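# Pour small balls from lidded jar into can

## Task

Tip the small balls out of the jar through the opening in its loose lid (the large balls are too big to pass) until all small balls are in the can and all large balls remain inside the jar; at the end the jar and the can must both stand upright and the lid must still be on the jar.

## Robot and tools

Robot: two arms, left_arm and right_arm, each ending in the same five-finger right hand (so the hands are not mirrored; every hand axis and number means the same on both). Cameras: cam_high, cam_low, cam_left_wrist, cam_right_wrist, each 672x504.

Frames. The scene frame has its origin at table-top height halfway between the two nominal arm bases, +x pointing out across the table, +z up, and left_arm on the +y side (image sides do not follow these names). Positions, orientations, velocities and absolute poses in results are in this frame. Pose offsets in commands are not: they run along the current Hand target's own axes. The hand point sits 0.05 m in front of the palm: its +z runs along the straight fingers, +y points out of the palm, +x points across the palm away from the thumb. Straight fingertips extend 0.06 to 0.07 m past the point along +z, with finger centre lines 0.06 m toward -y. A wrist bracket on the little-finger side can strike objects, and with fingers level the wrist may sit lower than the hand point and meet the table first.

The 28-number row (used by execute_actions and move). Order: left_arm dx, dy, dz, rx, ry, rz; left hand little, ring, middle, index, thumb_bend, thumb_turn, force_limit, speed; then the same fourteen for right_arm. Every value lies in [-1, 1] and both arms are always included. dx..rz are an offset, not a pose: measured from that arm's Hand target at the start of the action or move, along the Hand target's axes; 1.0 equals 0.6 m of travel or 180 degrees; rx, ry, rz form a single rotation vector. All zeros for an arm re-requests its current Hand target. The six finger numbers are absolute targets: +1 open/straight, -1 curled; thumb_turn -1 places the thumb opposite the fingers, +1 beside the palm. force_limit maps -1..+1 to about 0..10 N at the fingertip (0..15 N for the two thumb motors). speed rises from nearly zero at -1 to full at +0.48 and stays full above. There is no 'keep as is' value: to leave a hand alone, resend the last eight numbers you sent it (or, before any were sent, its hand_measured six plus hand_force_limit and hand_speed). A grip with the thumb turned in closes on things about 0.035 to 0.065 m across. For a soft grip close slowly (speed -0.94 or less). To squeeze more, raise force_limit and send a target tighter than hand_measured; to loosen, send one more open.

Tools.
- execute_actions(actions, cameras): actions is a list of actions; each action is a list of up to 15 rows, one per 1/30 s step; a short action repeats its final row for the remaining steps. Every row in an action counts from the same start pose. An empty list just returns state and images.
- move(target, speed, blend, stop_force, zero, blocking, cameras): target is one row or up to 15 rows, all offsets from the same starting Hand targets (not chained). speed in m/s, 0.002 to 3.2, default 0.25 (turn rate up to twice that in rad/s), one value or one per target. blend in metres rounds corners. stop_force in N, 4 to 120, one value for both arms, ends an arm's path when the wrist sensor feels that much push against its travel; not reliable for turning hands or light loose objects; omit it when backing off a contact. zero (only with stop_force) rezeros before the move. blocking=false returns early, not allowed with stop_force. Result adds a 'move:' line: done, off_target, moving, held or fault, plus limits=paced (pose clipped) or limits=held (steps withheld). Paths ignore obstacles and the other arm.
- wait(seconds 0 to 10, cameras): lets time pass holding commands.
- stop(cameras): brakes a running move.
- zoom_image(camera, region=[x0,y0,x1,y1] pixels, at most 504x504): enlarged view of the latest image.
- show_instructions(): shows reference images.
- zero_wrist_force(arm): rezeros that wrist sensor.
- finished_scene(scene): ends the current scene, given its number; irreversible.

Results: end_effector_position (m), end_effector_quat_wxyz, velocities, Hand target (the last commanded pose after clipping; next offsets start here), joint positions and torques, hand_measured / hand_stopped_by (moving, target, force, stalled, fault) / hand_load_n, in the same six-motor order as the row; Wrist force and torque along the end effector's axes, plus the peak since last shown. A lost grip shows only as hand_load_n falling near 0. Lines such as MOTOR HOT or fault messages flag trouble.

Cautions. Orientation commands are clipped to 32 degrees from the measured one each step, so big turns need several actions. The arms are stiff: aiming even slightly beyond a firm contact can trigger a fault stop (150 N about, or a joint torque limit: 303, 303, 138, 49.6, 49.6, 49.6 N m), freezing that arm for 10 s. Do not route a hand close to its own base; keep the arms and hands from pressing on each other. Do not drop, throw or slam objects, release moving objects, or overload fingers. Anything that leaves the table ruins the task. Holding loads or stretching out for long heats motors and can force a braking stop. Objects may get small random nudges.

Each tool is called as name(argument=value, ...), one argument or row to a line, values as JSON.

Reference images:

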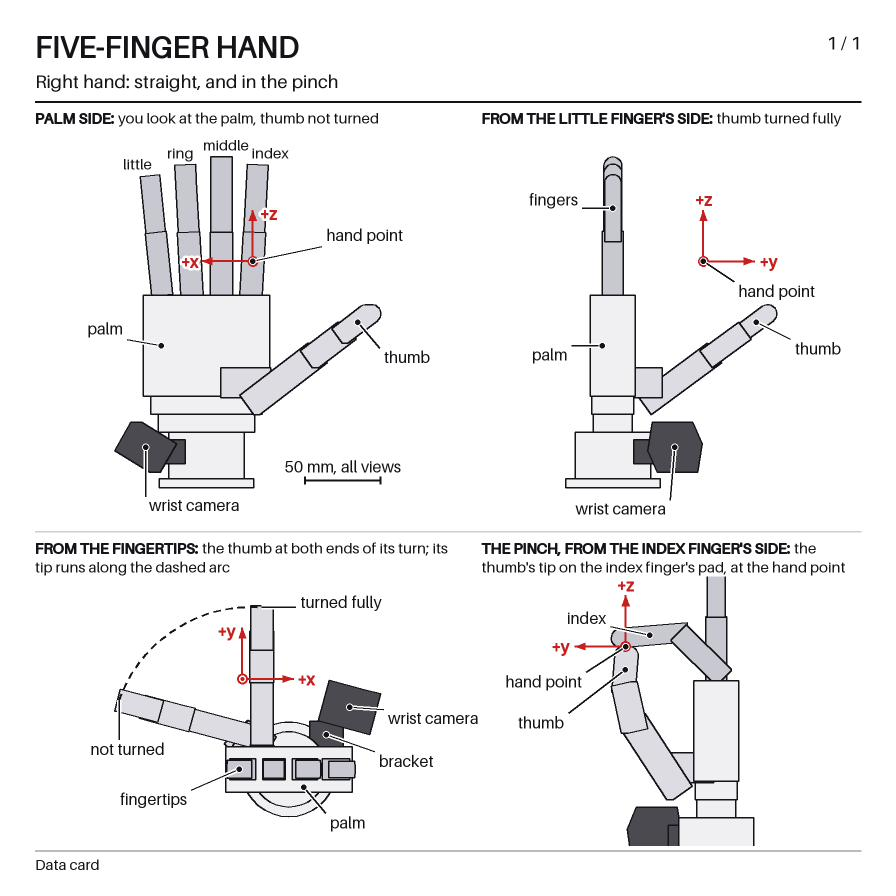

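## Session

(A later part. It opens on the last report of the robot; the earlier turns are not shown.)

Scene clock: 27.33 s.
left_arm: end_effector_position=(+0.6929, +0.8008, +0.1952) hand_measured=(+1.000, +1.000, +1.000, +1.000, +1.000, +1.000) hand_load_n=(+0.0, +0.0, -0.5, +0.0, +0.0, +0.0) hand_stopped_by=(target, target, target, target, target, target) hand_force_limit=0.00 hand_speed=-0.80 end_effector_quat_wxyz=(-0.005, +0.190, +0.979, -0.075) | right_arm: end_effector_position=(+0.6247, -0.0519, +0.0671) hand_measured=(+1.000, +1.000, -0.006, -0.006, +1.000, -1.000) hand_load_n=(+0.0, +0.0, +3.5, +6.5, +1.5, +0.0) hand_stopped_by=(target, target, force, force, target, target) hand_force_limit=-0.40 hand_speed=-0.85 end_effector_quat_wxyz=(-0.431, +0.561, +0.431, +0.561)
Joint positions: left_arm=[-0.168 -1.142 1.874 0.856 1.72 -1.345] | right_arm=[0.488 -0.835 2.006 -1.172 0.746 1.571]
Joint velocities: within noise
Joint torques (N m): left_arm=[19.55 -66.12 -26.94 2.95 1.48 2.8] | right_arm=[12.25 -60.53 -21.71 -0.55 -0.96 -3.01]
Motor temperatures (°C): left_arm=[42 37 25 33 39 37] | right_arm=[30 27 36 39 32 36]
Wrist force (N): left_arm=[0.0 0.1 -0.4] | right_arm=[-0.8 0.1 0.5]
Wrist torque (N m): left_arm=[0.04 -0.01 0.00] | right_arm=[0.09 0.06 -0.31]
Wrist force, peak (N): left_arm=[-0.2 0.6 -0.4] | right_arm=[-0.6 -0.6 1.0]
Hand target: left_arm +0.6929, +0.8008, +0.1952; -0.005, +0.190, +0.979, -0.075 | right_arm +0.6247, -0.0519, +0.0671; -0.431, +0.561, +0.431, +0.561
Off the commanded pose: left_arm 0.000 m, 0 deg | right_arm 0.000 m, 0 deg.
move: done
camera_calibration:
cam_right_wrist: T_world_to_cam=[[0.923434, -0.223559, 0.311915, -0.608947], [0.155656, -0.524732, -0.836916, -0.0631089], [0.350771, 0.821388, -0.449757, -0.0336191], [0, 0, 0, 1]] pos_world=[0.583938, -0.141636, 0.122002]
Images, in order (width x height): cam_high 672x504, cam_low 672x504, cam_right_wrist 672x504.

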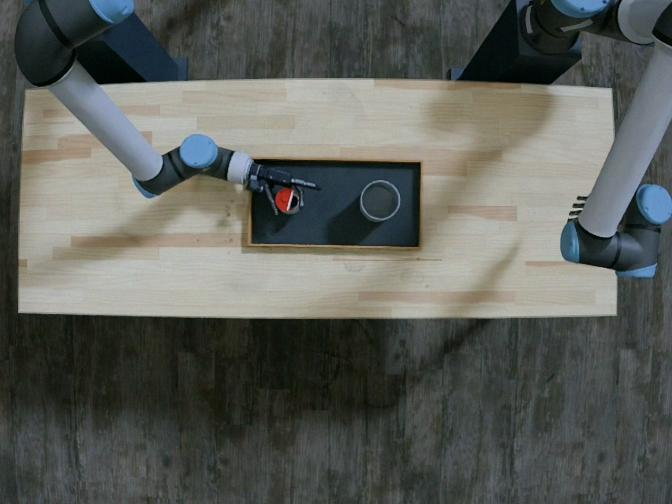

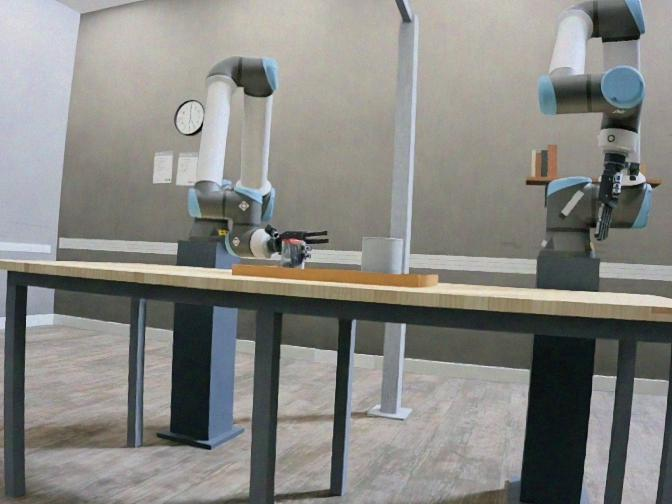

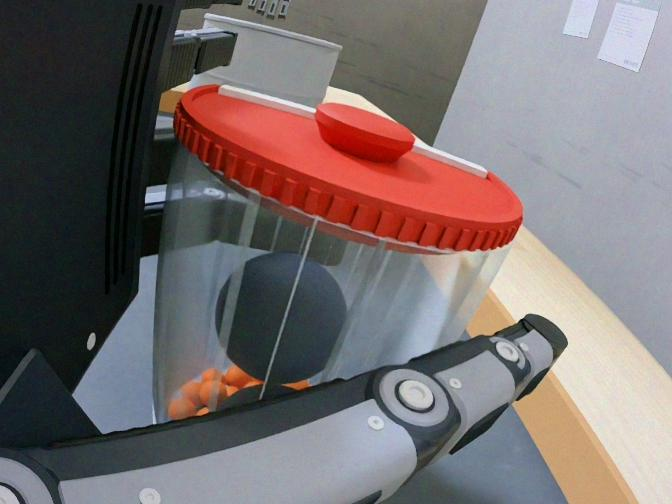

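move(
  target=[
    [0,0,0,0,0,0,1,1,1,1,1,1,0,-0.8,0.03,0,0,0,0,0,1,1,-0.8,-0.8,1,-1,-0.4,-0.85],
    [0,0,0,0,0,0,1,1,1,1,1,1,0,-0.8,0.03,0.0098,-0.056,-0.5,0,0,1,1,-0.8,-0.8,1,-1,-0.4,-0.85],
  ],
  speed=[0.05,0.25],
)

zoom_image(
  camera="cam_high",
  region=[240, 150, 340, 230],
)

zoom_image(
  camera="cam_low",
  region=[200, 200, 350, 300],
)

Scene clock: 32.47 s.
left_arm: end_effector_position=(+0.6929, +0.8008, +0.1952) hand_measured=(+1.000, +1.000, +1.000, +1.000, +1.000, +1.000) hand_load_n=(+0.0, +0.0, +0.0, +0.0, +0.0, +0.0) hand_stopped_by=(target, target, target, target, target, target) hand_force_limit=0.00 hand_speed=-0.80 end_effector_quat_wxyz=(-0.005, +0.190, +0.979, -0.075) | right_arm: end_effector_position=(+0.6217, -0.0859, +0.0851) hand_measured=(+1.000, +1.000, -0.006, -0.006, +1.000, -1.000) hand_load_n=(+0.0, +0.0, +3.0, +6.5, +1.5, +0.0) hand_stopped_by=(target, target, force, force, target, target) hand_force_limit=-0.40 hand_speed=-0.85 end_effector_quat_wxyz=(+0.092, +0.701, -0.092, +0.701)
Joint positions: left_arm=[-0.168 -1.142 1.874 0.856 1.72 -1.345] | right_arm=[0.94 -0.675 1.547 -0.872 2.768 1.571]
Joint velocities: within noise
Joint torques (N m): left_arm=[17.46 -62.54 -23.44 2.86 1.36 3.08] | right_arm=[21.45 -83.13 -37.65 2.33 1.67 2.27]
Motor temperatures (°C): left_arm=[42 37 25 33 39 37] | right_arm=[30 27 36 39 32 36]
Wrist force (N): left_arm=[0.0 -0.1 0.0] | right_arm=[-1.6 -0.3 -0.1]
Wrist torque (N m): left_arm=[-0.01 0.00 0.00] | right_arm=[0.08 0.13 -0.33]
Wrist force, peak (N): left_arm=[0.7 0.3 0.4] | right_arm=[-2.0 -1.0 0.8]
Hand target: left_arm +0.6929, +0.8008, +0.1952; -0.005, +0.190, +0.979, -0.075 | right_arm +0.6217, -0.0859, +0.0851; +0.092, +0.701, -0.092, +0.701
Off the commanded pose: left_arm 0.000 m, 0 deg | right_arm 0.000 m, 0 deg.
move: done
camera_calibration:
cam_right_wrist: T_world_to_cam=[[-0.223205, -0.923586, 0.311718, 0.0334073], [-0.524818, -0.155616, -0.836869, 0.389323], [0.821429, -0.350389, -0.44998, -0.389787], [0, 0, 0, 1]] pos_world=[0.531963, -0.0451374, 0.140003]

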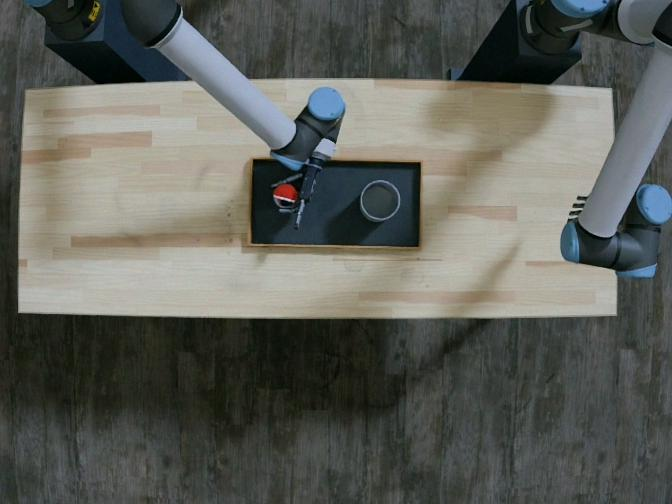

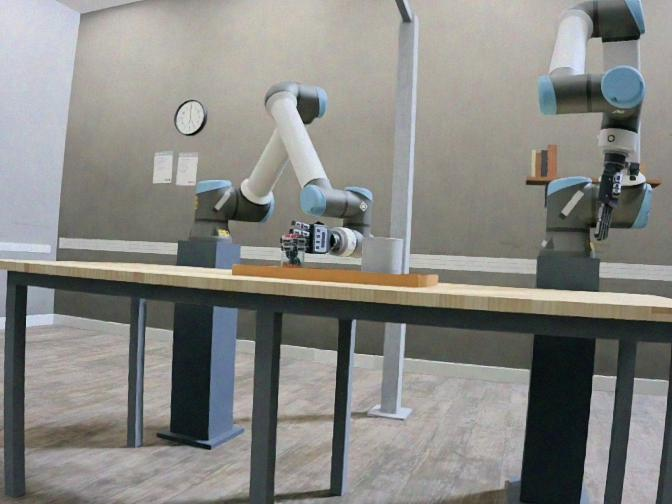

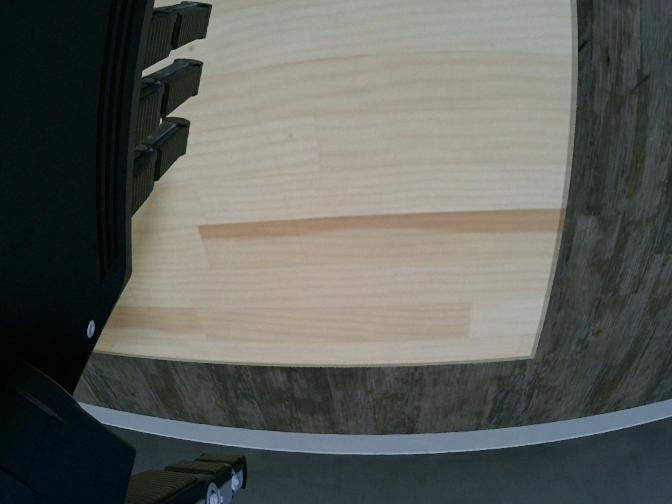

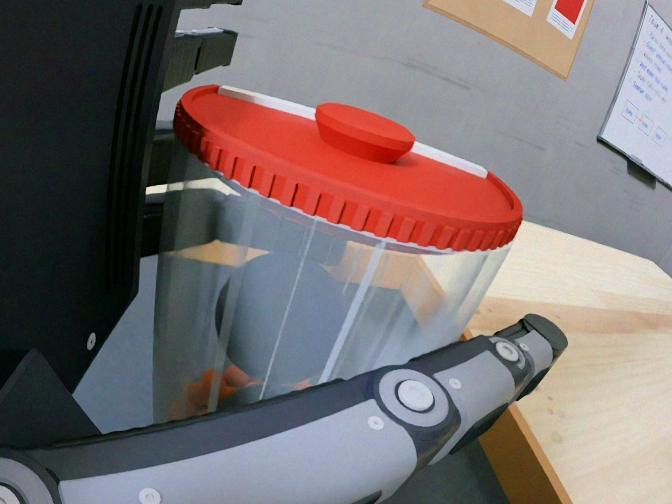

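Scaled by 5.040.

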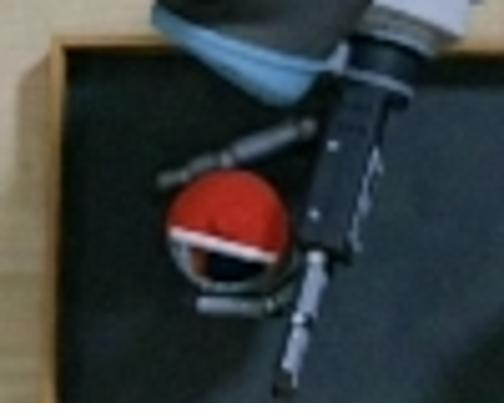

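Scaled by 3.360.

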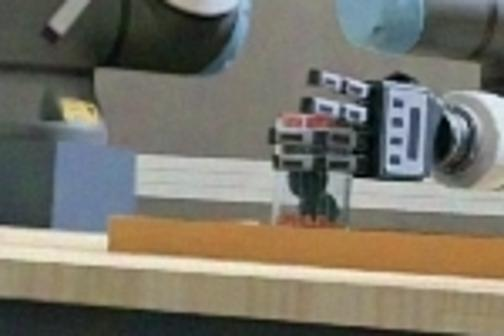

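move(
  target=[0,0,0,0,0,0,1,1,1,1,1,1,0,-0.8,-0.035,0,0,0,0,0,1,1,-0.8,-0.8,1,-1,-0.4,-0.85],
  speed=0.03,
  stop_force=4,
  cameras=["cam_low"],
)

zoom_image(
  camera="cam_low",
  region=[200, 200, 350, 300],
)

Scene clock: 35.53 s.
left_arm: end_effector_position=(+0.6929, +0.8008, +0.1952) hand_measured=(+1.000, +1.000, +1.000, +1.000, +1.000, +1.000) hand_load_n=(+0.0, +0.0, +0.0, +0.0, +0.0, +0.0) hand_stopped_by=(target, target, target, target, target, target) hand_force_limit=0.00 hand_speed=-0.80 end_effector_quat_wxyz=(-0.005, +0.190, +0.979, -0.075) | right_arm: end_effector_position=(+0.6217, -0.0859, +0.0674) hand_measured=(+1.000, +1.000, -0.006, -0.006, +1.000, -1.000) hand_load_n=(+0.0, +0.0, +2.5, +7.0, +1.5, -0.5) hand_stopped_by=(target, target, force, force, target, target) hand_force_limit=-0.40 hand_speed=-0.85 end_effector_quat_wxyz=(+0.092, +0.701, -0.092, +0.701)
Joint positions: left_arm=[-0.168 -1.142 1.874 0.856 1.72 -1.345] | right_arm=[0.94 -0.653 1.543 -0.89 2.768 1.571]
Joint velocities: within noise
Joint torques (N m): left_arm=[14.53 -62.74 -24.71 3.32 1.84 3.06] | right_arm=[20.14 -119.23 -22.4 2.29 -1.23 1.27]
Motor temperatures (°C): left_arm=[42 37 25 33 39 37] | right_arm=[30 27 36 39 32 36]
Wrist force (N): left_arm=[-0.3 0.0 0.0] | right_arm=[-1.5 0.2 0.1]
Wrist torque (N m): left_arm=[-0.01 0.04 -0.02] | right_arm=[0.14 0.12 -0.31]
Wrist force, peak (N): left_arm=[-0.8 0.0 -0.5] | right_arm=[10.5 1.6 0.6]
Hand target: left_arm +0.6929, +0.8008, +0.1952; -0.005, +0.190, +0.979, -0.075 | right_arm +0.6217, -0.0859, +0.0674; +0.092, +0.701, -0.092, +0.701 (not the last commanded pose)
Off the commanded pose: left_arm 0.000 m, 0 deg | right_arm 0.003 m, 0 deg.
move: contact (right_arm)
Images, in order (width x height): cam_low 672x504.

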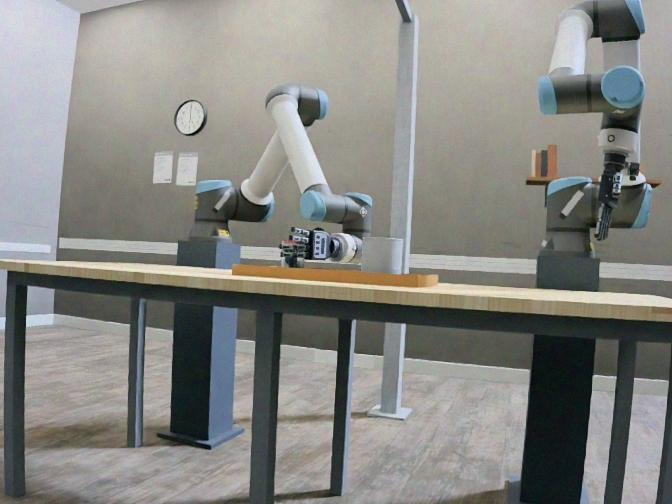

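Scaled by 3.360.

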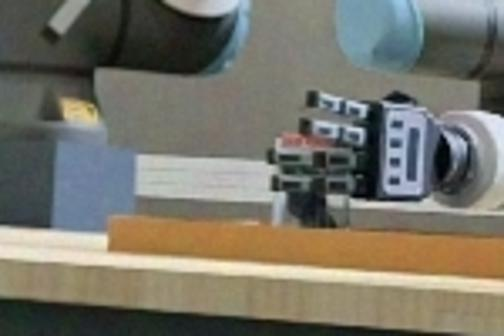

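move(
  target=[0,0,0,0,0,0,1,1,1,1,1,1,0,-0.8,0,0,0,0,0,0,1,1,1,1,1,-1,-0.4,-0.7],
  cameras=["cam_right_wrist","cam_high"],
)

Scene clock: 37.27 s.
left_arm: end_effector_position=(+0.6929, +0.8008, +0.1952) hand_measured=(+1.000, +1.000, +1.000, +1.000, +1.000, +1.000) hand_load_n=(+0.0, +0.0, +0.0, +0.0, +0.0, +0.0) hand_stopped_by=(target, target, target, target, target, target) hand_force_limit=0.00 hand_speed=-0.80 end_effector_quat_wxyz=(-0.005, +0.190, +0.979, -0.075) | right_arm: end_effector_position=(+0.6217, -0.0859, +0.0674) hand_measured=(+1.000, +1.000, +1.000, +1.000, +1.000, -1.000) hand_load_n=(+0.0, +0.0, +0.0, +0.0, +0.0, +0.5) hand_stopped_by=(target, target, target, target, target, target) hand_force_limit=-0.40 hand_speed=-0.70 end_effector_quat_wxyz=(+0.092, +0.701, -0.092, +0.701)
Joint positions: left_arm=[-0.168 -1.142 1.874 0.856 1.72 -1.345] | right_arm=[0.94 -0.653 1.543 -0.89 2.768 1.571]
Joint velocities: within noise
Joint torques (N m): left_arm=[17.25 -62.57 -25.46 2.71 1.48 2.53] | right_arm=[17.86 -111.06 -25.71 1.7 -0.94 1.57]
Motor temperatures (°C): left_arm=[42 37 25 33 39 37] | right_arm=[30 27 36 39 32 36]
Wrist force (N): left_arm=[0.6 0.4 0.2] | right_arm=[-0.1 -0.3 0.3]
Wrist torque (N m): left_arm=[0.05 -0.11 0.05] | right_arm=[0.05 0.12 -0.34]
Wrist force, peak (N): left_arm=[-0.4 0.4 0.8] | right_arm=[-1.7 -0.1 0.3]
Hand target: left_arm +0.6929, +0.8008, +0.1952; -0.005, +0.190, +0.979, -0.075 | right_arm +0.6217, -0.0859, +0.0674; +0.092, +0.701, -0.092, +0.701
Off the commanded pose: left_arm 0.000 m, 0 deg | right_arm 0.000 m, 0 deg.
move: done
camera_calibration:
cam_right_wrist: T_world_to_cam=[[-0.223501, -0.923501, 0.31176, 0.0390805], [-0.524988, -0.155435, -0.836796, 0.3746], [0.82124, -0.350695, -0.450087, -0.397652], [0, 0, 0, 1]] pos_world=[0.531963, -0.0451377, 0.122302]
Images, in order (width x height): cam_high 672x504, cam_right_wrist 672x504.

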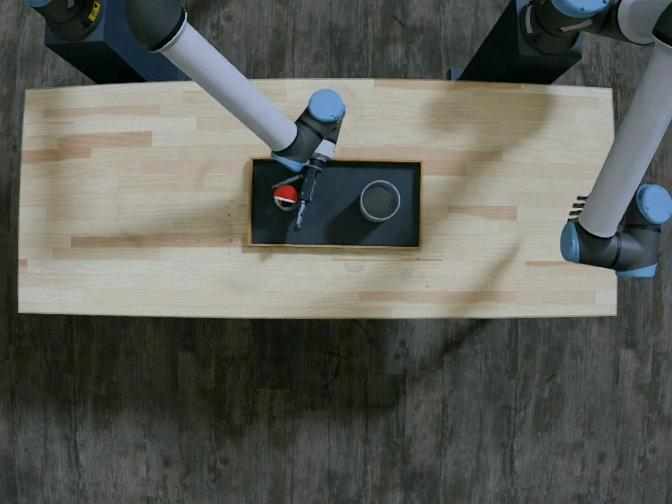

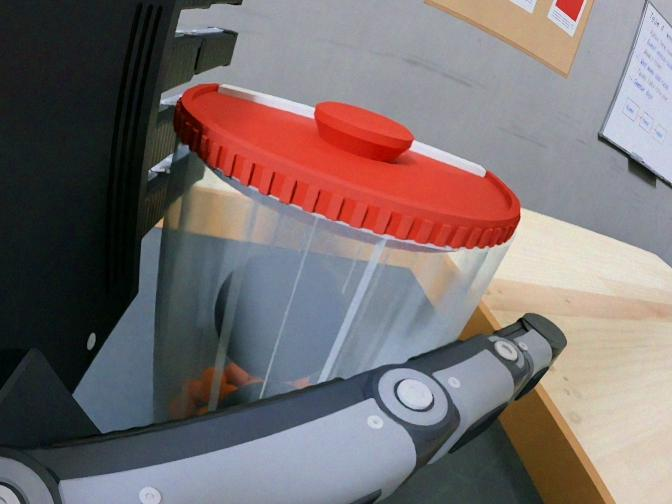

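move(
  target=[
    [0,0,0,0,0,0,1,1,1,1,1,1,0,-0.8,0,0,-0.25,0,0,0,1,1,1,1,1,-1,-0.4,-0.7],
    [0,0,0,0,0,0,1,1,1,1,1,1,0,-0.8,0.25,0,-0.25,0,0,0,1,1,1,1,1,-1,-0.4,-0.7],
    [0,0,0,0,0,0,1,1,1,1,1,1,0,-0.8,0.25,0.185,-0.0068,0.511,0,0,1,1,1,1,1,-1,-0.4,-0.7],
  ],
  speed=[0.1,0.3,0.3],
  blend=[0,0.03,0],
)

zoom_image(
  camera="cam_right_wrist",
  region=[190, 150, 400, 400],
)

Scene clock: 43.83 s.
left_arm: end_effector_position=(+0.6929, +0.8008, +0.1952) hand_measured=(+1.000, +1.000, +1.000, +1.000, +1.000, +1.000) hand_load_n=(+0.0, +0.0, +0.0, +0.5, +0.0, +0.0) hand_stopped_by=(target, target, target, target, target, target) hand_force_limit=0.00 hand_speed=-0.80 end_effector_quat_wxyz=(-0.005, +0.190, +0.979, -0.075) | right_arm: end_effector_position=(+0.5891, -0.1921, +0.2174) hand_measured=(+1.000, +1.000, +1.000, +1.000, +1.000, -1.000) hand_load_n=(+0.0, +0.0, +0.0, +0.0, +0.0, +0.0) hand_stopped_by=(target, target, target, target, target, target) hand_force_limit=-0.40 hand_speed=-0.70 end_effector_quat_wxyz=(-0.440, +0.553, +0.440, +0.553)
Joint positions: left_arm=[-0.168 -1.142 1.874 0.856 1.72 -1.345] | right_arm=[0.271 -1.194 2.23 -1.037 0.495 1.571]
Joint velocities: within noise
Joint torques (N m): left_arm=[16.02 -63.33 -25.14 3.03 1.83 3.56] | right_arm=[-15.17 -35.52 -31.07 2.08 -1.76 -2.41]
Motor temperatures (°C): left_arm=[42 37 25 33 39 37] | right_arm=[30 27 36 39 32 36]
Wrist force (N): left_arm=[0.2 0.3 -0.2] | right_arm=[0.3 -0.2 0.5]
Wrist torque (N m): left_arm=[0.06 -0.02 0.02] | right_arm=[0.04 0.09 -0.29]
Wrist force, peak (N): left_arm=[0.6 0.4 -0.7] | right_arm=[1.3 -0.7 0.5]
Hand target: left_arm +0.6929, +0.8008, +0.1952; -0.005, +0.190, +0.979, -0.075 | right_arm +0.5891, -0.1921, +0.2174; -0.440, +0.553, +0.440, +0.553
Off the commanded pose: left_arm 0.000 m, 0 deg | right_arm 0.000 m, 0 deg.
move: done
camera_calibration:
cam_right_wrist: T_world_to_cam=[[0.930591, -0.191838, 0.311767, -0.652362], [0.173392, -0.519075, -0.836956, -0.0147108], [0.322391, 0.832922, -0.449784, 0.180598], [0, 0, 0, 1]] pos_world=[0.55141, -0.283207, 0.272303]

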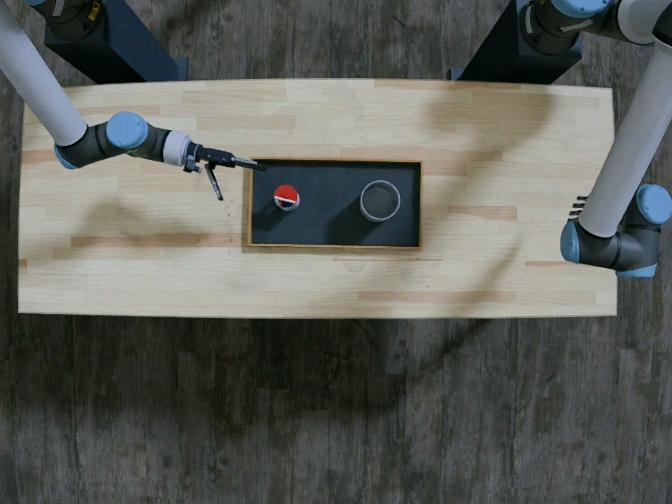

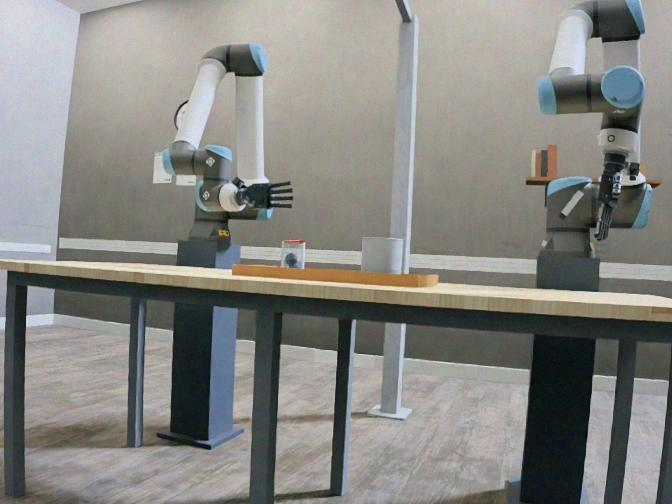

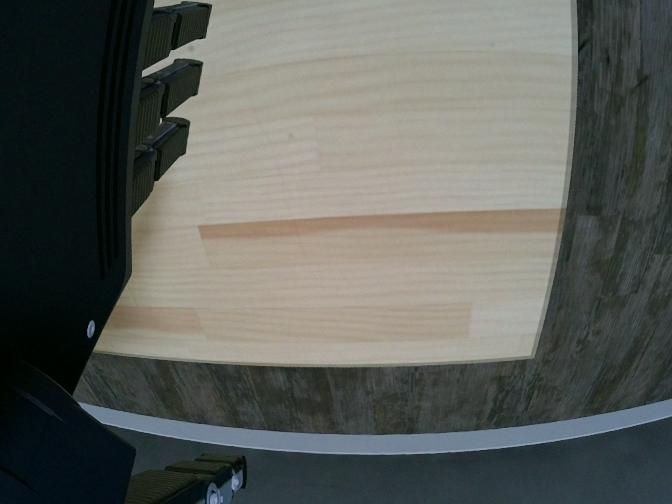

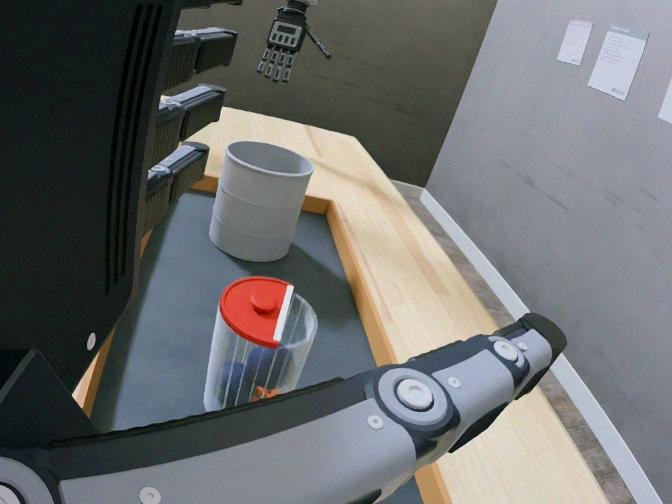

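Scaled by 2.016 from the camera's 672x504 image, which has a finer 960x720 frame.

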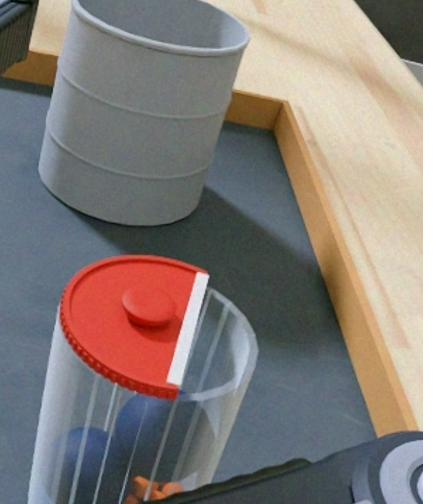

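move(
  target=[
    [0,0,0,0,0,0,1,1,1,1,1,1,0,-0.8,-0.2557,-0.0083,0.0128,0,0,0,1,1,1,1,1,-1,-0.4,-0.7],
    [0,0,0,0,0,0,1,1,1,1,1,1,0,-0.8,-0.2557,-0.0083,0.1628,0,0,0,1,1,1,1,1,-1,-0.4,-0.7],
  ],
  speed=[0.25,0.15],
  cameras=["cam_high","cam_low","cam_right_wrist"],
)

zoom_image(
  camera="cam_low",
  region=[200, 200, 350, 300],
)

zoom_image(
  camera="cam_high",
  region=[240, 150, 340, 230],
)

Scene clock: 47.23 s.
left_arm: end_effector_position=(+0.6929, +0.8008, +0.1952) hand_measured=(+1.000, +1.000, +1.000, +1.000, +1.000, +1.000) hand_load_n=(+0.0, +0.0, +0.0, +0.0, +0.0, +0.0) hand_stopped_by=(target, target, target, target, target, target) hand_force_limit=0.00 hand_speed=-0.80 end_effector_quat_wxyz=(-0.005, +0.190, +0.979, -0.075) | right_arm: end_effector_position=(+0.6061, -0.0960, +0.0640) hand_measured=(+1.000, +1.000, +1.000, +1.000, +1.000, -1.000) hand_load_n=(+0.0, +0.0, +0.0, +0.0, +0.0, +0.0) hand_stopped_by=(target, target, target, target, target, target) hand_force_limit=-0.40 hand_speed=-0.70 end_effector_quat_wxyz=(-0.440, +0.553, +0.440, +0.553) end_effector_velocity=(+0.000, +0.002, -0.001) end_effector_angular_velocity=(-0.001, +0.004, +0.001)
Joint positions: left_arm=[-0.168 -1.142 1.874 0.856 1.72 -1.345] | right_arm=[0.424 -0.857 2.087 -1.23 0.647 1.571]
Joint velocities: left_arm=[within noise] | right_arm=[0.003 0.001 -0.003 0.005 0.002 0.001]
Joint torques (N m): left_arm=[17.94 -63.98 -26.26 2.99 1.65 3.33] | right_arm=[21.12 -55.95 -24.63 1.81 1.79 -3.03]
Motor temperatures (°C): left_arm=[42 37 25 33 39 37] | right_arm=[30 27 36 39 32 36]
Wrist force (N): left_arm=[-0.1 0.3 -0.2] | right_arm=[-0.5 -0.1 0.6]
Wrist torque (N m): left_arm=[0.06 0.01 0.01] | right_arm=[0.08 0.15 -0.27]
Wrist force, peak (N): left_arm=[-0.3 0.7 -0.2] | right_arm=[1.6 0.6 0.6]
Hand target: left_arm +0.6929, +0.8008, +0.1952; -0.005, +0.190, +0.979, -0.075 | right_arm +0.6062, -0.0958, +0.0640; -0.440, +0.553, +0.440, +0.553
Off the commanded pose: left_arm 0.000 m, 0 deg | right_arm 0.000 m, 0 deg.
move: done
camera_calibration:
cam_right_wrist: T_world_to_cam=[[0.930624, -0.191564, 0.311838, -0.60199], [0.173603, -0.51904, -0.836935, -0.0962979], [0.322183, 0.833007, -0.449775, 0.0261773], [0, 0, 0, 1]] pos_world=[0.568509, -0.187108, 0.118902]
Images, in order (width x height): cam_high 672x504, cam_low 672x504, cam_right_wrist 672x504.

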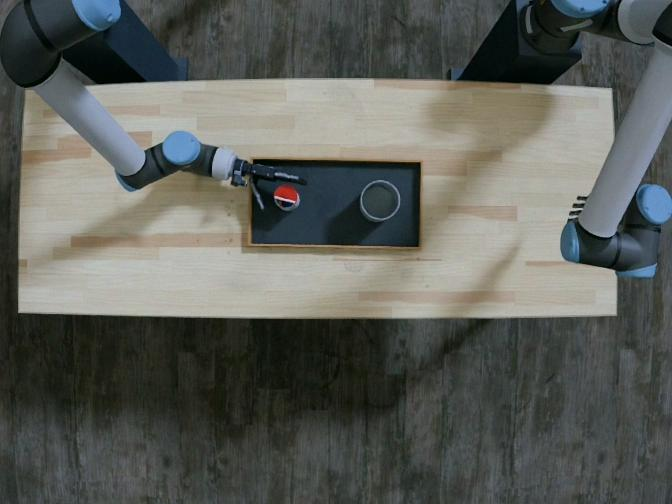

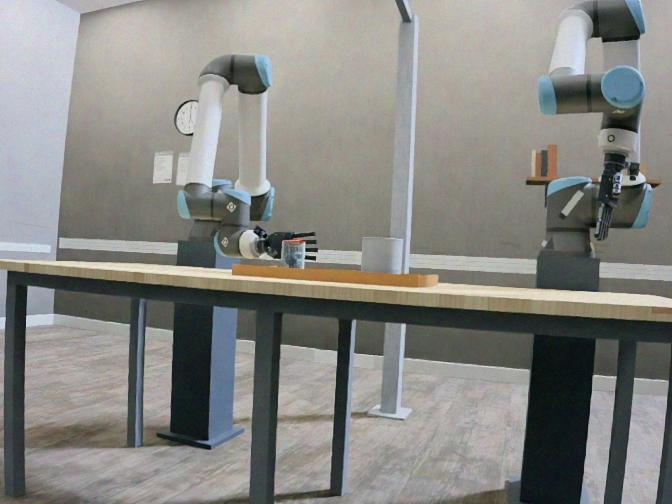

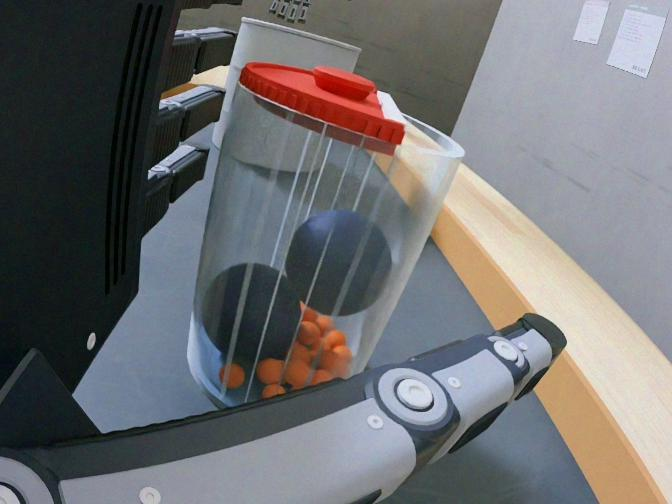

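Scaled by 3.360.

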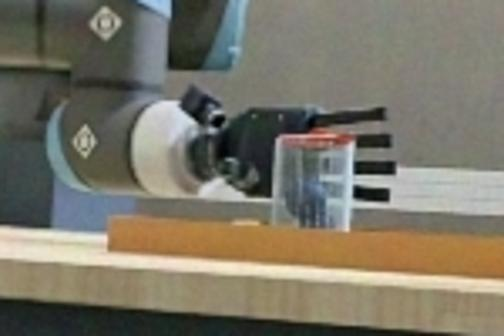

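Scaled by 5.040.

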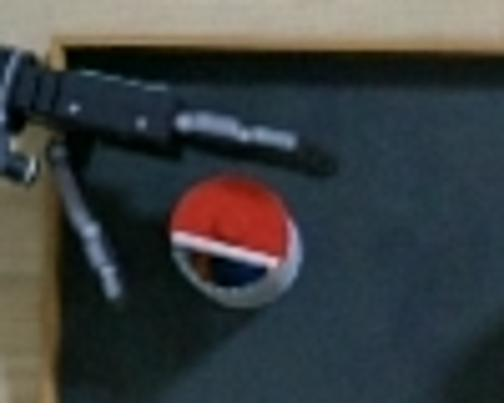

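move(
  target=[
    [0,0,0,0,0,0,1,1,1,1,1,1,0,-0.8,0.006,0,0.0667,0,0,0,1,1,1,1,1,-1,-0.8,-0.7],
  ],
  speed=[0.05],
  stop_force=6,
  cameras=["cam_high","cam_low","cam_right_wrist"],
)

move(
  target=[
    [0,0,0,0,0,0,1,1,1,1,1,1,0,-0.8,0,0,0,0,0,0,-0.6,1,1,1,1,-1,-0.8,-0.7],
  ],
  cameras=["cam_high","cam_low","cam_right_wrist"],
)

zoom_image(
  camera="cam_low",
  region=[220, 210, 340, 280],
)

zoom_image(
  camera="cam_right_wrist",
  region=[120, 0, 520, 300],
)

zoom_image(
  camera="cam_high",
  region=[240, 150, 340, 230],
)

Scene clock: 49.83 s.
left_arm: end_effector_position=(+0.6929, +0.8008, +0.1952) hand_measured=(+1.000, +1.000, +1.000, +1.000, +1.000, +1.000) hand_load_n=(+0.0, +0.0, +0.0, +0.0, +0.0, +0.0) hand_stopped_by=(target, target, target, target, target, target) hand_force_limit=0.00 hand_speed=-0.80 end_effector_quat_wxyz=(-0.005, +0.190, +0.979, -0.075) | right_arm: end_effector_position=(+0.6152, -0.0568, +0.0676) hand_measured=(+1.000, +1.000, +1.000, +1.000, +1.000, -1.000) hand_load_n=(+0.0, +0.0, +0.0, +0.0, +0.0, +0.0) hand_stopped_by=(target, target, target, target, target, target) hand_force_limit=-0.80 hand_speed=-0.70 end_effector_quat_wxyz=(-0.440, +0.553, +0.440, +0.553)
Joint positions: left_arm=[-0.168 -1.142 1.874 0.856 1.72 -1.345] | right_arm=[0.475 -0.841 2.021 -1.18 0.699 1.571]
Joint velocities: within noise
Joint torques (N m): left_arm=[13.21 -61.22 -26.85 3.15 1.43 2.98] | right_arm=[21.89 -58.72 -25.23 1.47 1.82 -2.85]
Motor temperatures (°C): left_arm=[42 37 25 33 39 37] | right_arm=[30 27 36 39 32 36]
Wrist force (N): left_arm=[0.0 0.6 0.0] | right_arm=[-0.1 -0.2 0.6]
Wrist torque (N m): left_arm=[0.10 0.00 0.02] | right_arm=[0.08 0.05 -0.32]
Wrist force, peak (N): left_arm=[-0.5 0.3 0.6] | right_arm=[-0.2 0.3 1.0]
Hand target: left_arm +0.6929, +0.8008, +0.1952; -0.005, +0.190, +0.979, -0.075 | right_arm +0.6152, -0.0568, +0.0676; -0.440, +0.553, +0.440, +0.553
Off the commanded pose: left_arm 0.000 m, 0 deg | right_arm 0.000 m, 0 deg.
move: done
camera_calibration:
cam_right_wrist: T_world_to_cam=[[0.930633, -0.191538, 0.311824, -0.603979], [0.173576, -0.51911, -0.836897, -0.0745004], [0.322169, 0.83297, -0.449854, -0.00774431], [0, 0, 0, 1]] pos_world=[0.577509, -0.147908, 0.122502]
Images, in order (width x height): cam_high 672x504, cam_low 672x504, cam_right_wrist 672x504.

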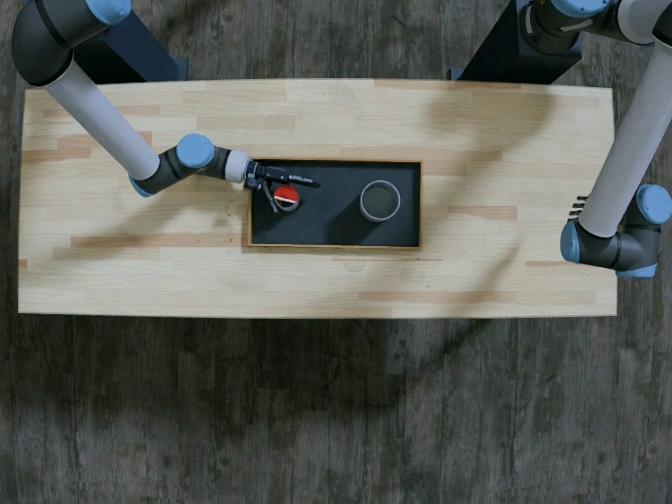

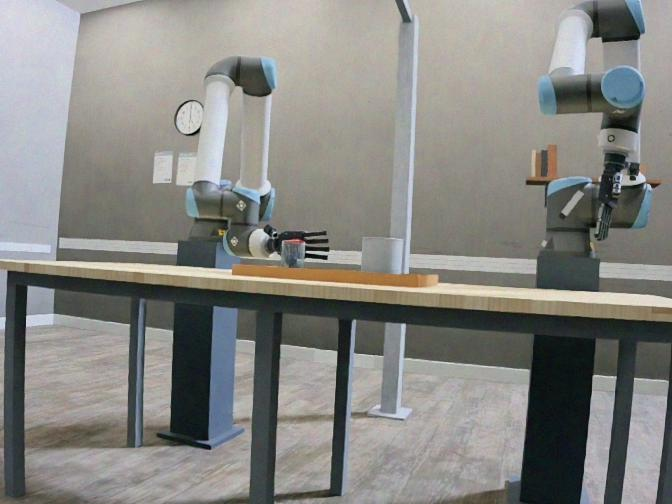

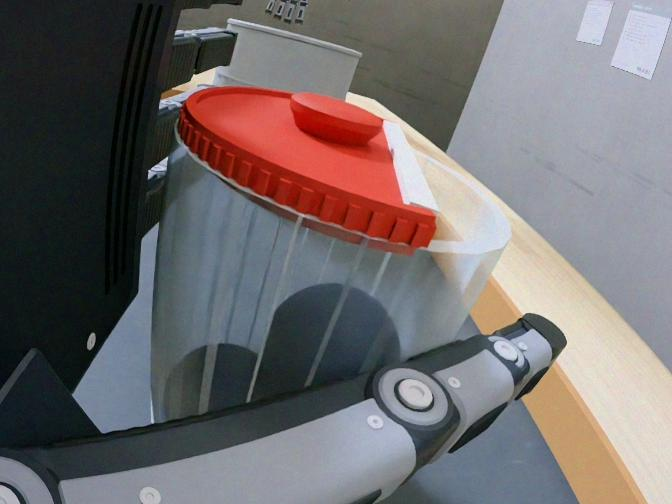

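Scene clock: 52.03 s.
left_arm: end_effector_position=(+0.6929, +0.8008, +0.1952) hand_measured=(+1.000, +1.000, +1.000, +1.000, +1.000, +1.000) hand_load_n=(+0.0, +0.0, +0.0, +0.0, +0.0, +0.0) hand_stopped_by=(target, target, target, target, target, target) hand_force_limit=0.00 hand_speed=-0.80 end_effector_quat_wxyz=(-0.005, +0.190, +0.979, -0.075) | right_arm: end_effector_position=(+0.6152, -0.0568, +0.0676) hand_measured=(-0.600, +1.000, +1.000, +1.000, +1.000, -1.000) hand_load_n=(+0.0, +0.0, +0.0, +0.0, +0.0, +0.5) hand_stopped_by=(target, target, target, target, target, target) hand_force_limit=-0.80 hand_speed=-0.70 end_effector_quat_wxyz=(-0.440, +0.553, +0.440, +0.553)
Joint positions: left_arm=[-0.168 -1.142 1.874 0.856 1.72 -1.345] | right_arm=[0.475 -0.841 2.021 -1.18 0.699 1.571]
Joint velocities: within noise
Joint torques (N m): left_arm=[18.28 -62.94 -26.26 3.06 1.23 2.57] | right_arm=[22.32 -61.2 -23.05 0.81 1.08 -2.85]
Motor temperatures (°C): left_arm=[42 37 25 33 39 37] | right_arm=[30 27 36 39 32 36]
Wrist force (N): left_arm=[0.1 0.3 0.0] | right_arm=[-0.1 0.1 0.6]
Wrist torque (N m): left_arm=[0.05 -0.02 0.01] | right_arm=[0.12 0.06 -0.32]
Wrist force, peak (N): left_arm=[0.7 -0.2 -0.1] | right_arm=[-0.1 -0.1 1.1]
Hand target: left_arm +0.6929, +0.8008, +0.1952; -0.005, +0.190, +0.979, -0.075 | right_arm +0.6152, -0.0568, +0.0676; -0.440, +0.553, +0.440, +0.553
Off the commanded pose: left_arm 0.000 m, 0 deg | right_arm 0.000 m, 0 deg.
move: done
camera_calibration:
cam_right_wrist: T_world_to_cam=[[0.930633, -0.191538, 0.311824, -0.603979], [0.173576, -0.51911, -0.836897, -0.0745004], [0.322169, 0.83297, -0.449854, -0.00774431], [0, 0, 0, 1]] pos_world=[0.577509, -0.147908, 0.122502]
Images, in order (width x height): cam_high 672x504, cam_low 672x504, cam_right_wrist 672x504.

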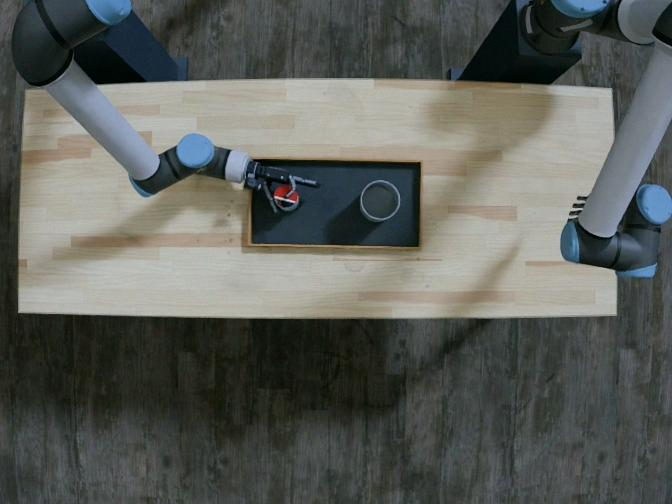

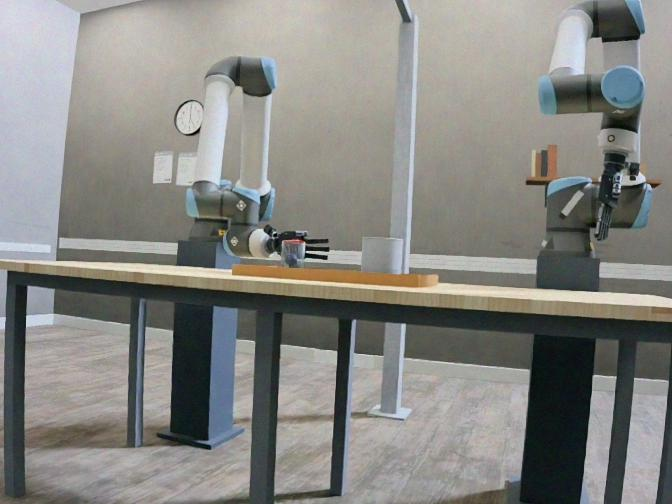

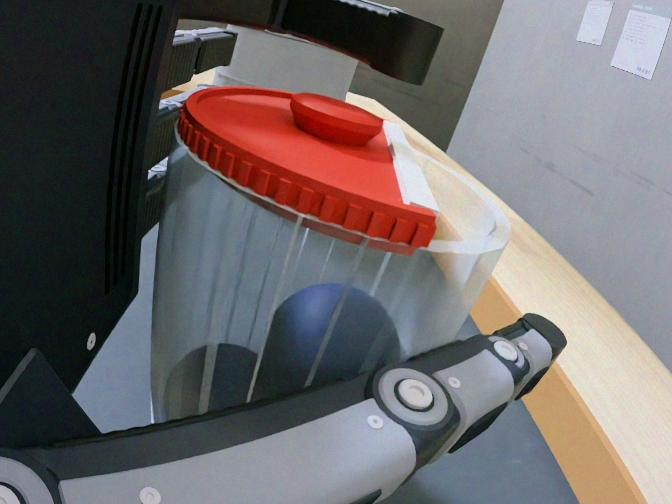

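Scaled by 4.200.

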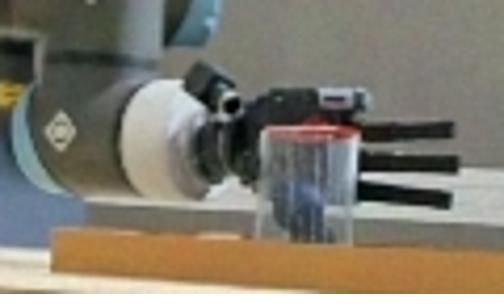

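Scaled by 1.260 from the camera's 672x504 image, which has a finer 960x720 frame.

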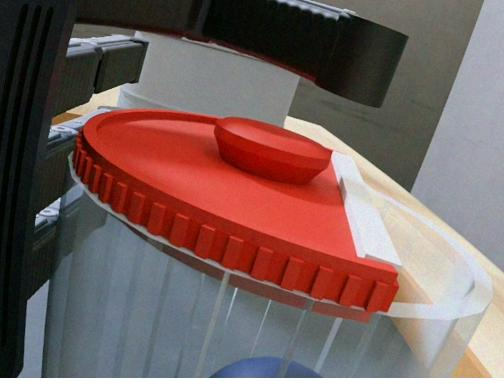

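Scaled by 5.040.

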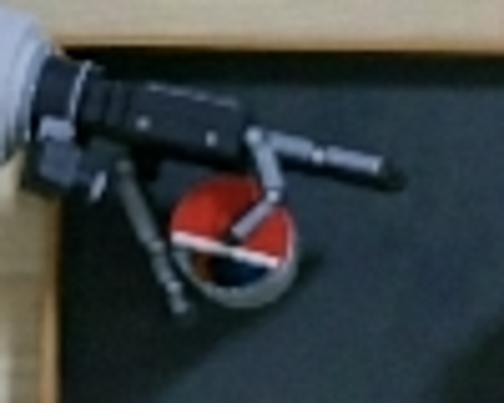

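move(
  target=[
    [0,0,0,0,0,0,1,1,1,1,1,1,0,-0.8,-0.0117,0,0,0,0,0,-0.6,1,1,1,1,-1,-0.8,-0.7],
  ],
  speed=[0.006],
  stop_force=4,
  cameras=["cam_low","cam_right_wrist"],
)

zoom_image(
  camera="cam_right_wrist",
  region=[120, 0, 520, 300],
)

zoom_image(
  camera="cam_low",
  region=[220, 210, 340, 280],
)

Scene clock: 54.57 s.
left_arm: end_effector_position=(+0.6929, +0.8008, +0.1952) hand_measured=(+1.000, +1.000, +1.000, +1.000, +1.000, +1.000) hand_load_n=(-0.5, +0.0, +0.0, +0.5, +0.0, +0.0) hand_stopped_by=(target, target, target, target, target, target) hand_force_limit=0.00 hand_speed=-0.80 end_effector_quat_wxyz=(-0.005, +0.190, +0.979, -0.075) | right_arm: end_effector_position=(+0.6152, -0.0568, +0.0606) hand_measured=(-0.600, +1.000, +1.000, +1.000, +1.000, -1.000) hand_load_n=(+0.0, +0.0, +0.0, +0.0, -0.5, +0.5) hand_stopped_by=(target, target, target, target, target, target) hand_force_limit=-0.80 hand_speed=-0.70 end_effector_quat_wxyz=(-0.440, +0.553, +0.440, +0.553)
Joint positions: left_arm=[-0.168 -1.142 1.874 0.856 1.72 -1.345] | right_arm=[0.475 -0.829 2.019 -1.19 0.699 1.571]
Joint velocities: within noise
Joint torques (N m): left_arm=[15.92 -63.38 -27.21 2.78 1.39 3.47] | right_arm=[19.31 -59.26 -25.18 -4.74 0.63 -1.45]
Motor temperatures (°C): left_arm=[42 37 25 33 39 37] | right_arm=[30 27 36 39 32 36]
Wrist force (N): left_arm=[0.0 -0.1 0.3] | right_arm=[0.2 -0.4 0.2]
Wrist torque (N m): left_arm=[-0.03 -0.03 0.00] | right_arm=[0.07 0.02 -0.31]
Wrist force, peak (N): left_arm=[0.2 0.3 0.9] | right_arm=[-0.2 -0.7 0.8]
Hand target: left_arm +0.6929, +0.8008, +0.1952; -0.005, +0.190, +0.979, -0.075 | right_arm +0.6152, -0.0568, +0.0606; -0.440, +0.553, +0.440, +0.553
Off the commanded pose: left_arm 0.000 m, 0 deg | right_arm 0.000 m, 0 deg.
move: done
camera_calibration:
cam_right_wrist: T_world_to_cam=[[0.930624, -0.191564, 0.311838, -0.601777], [0.173603, -0.51904, -0.836935, -0.0803076], [0.322183, 0.833007, -0.449775, -0.0109887], [0, 0, 0, 1]] pos_world=[0.577509, -0.147808, 0.115502]
Images, in order (width x height): cam_low 672x504, cam_right_wrist 672x504.

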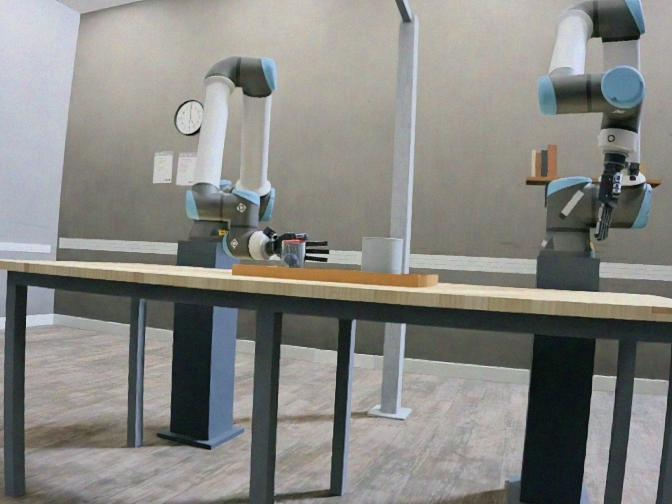

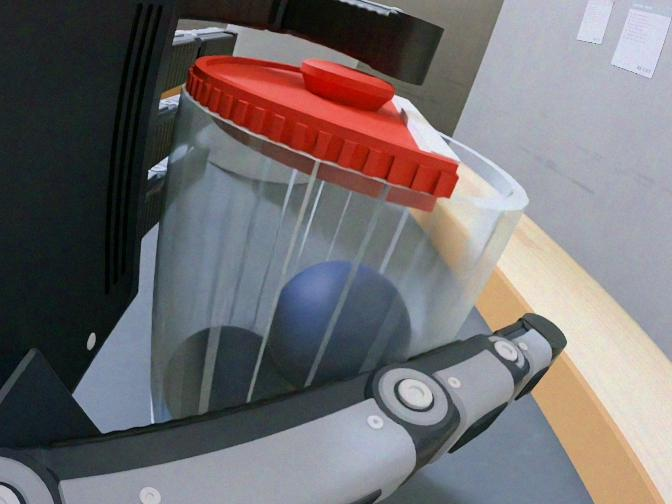

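Scaled by 1.260 from the camera's 672x504 image, which has a finer 960x720 frame.

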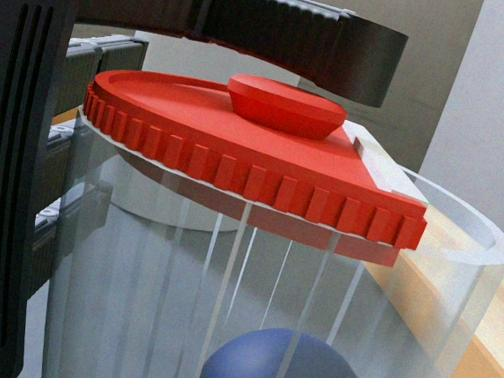

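Scaled by 4.200.

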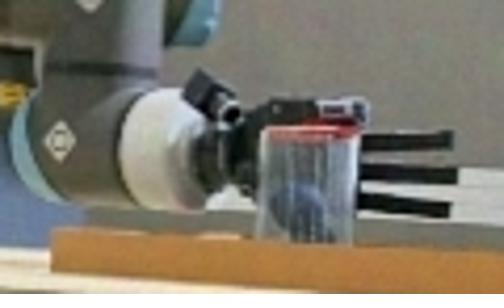

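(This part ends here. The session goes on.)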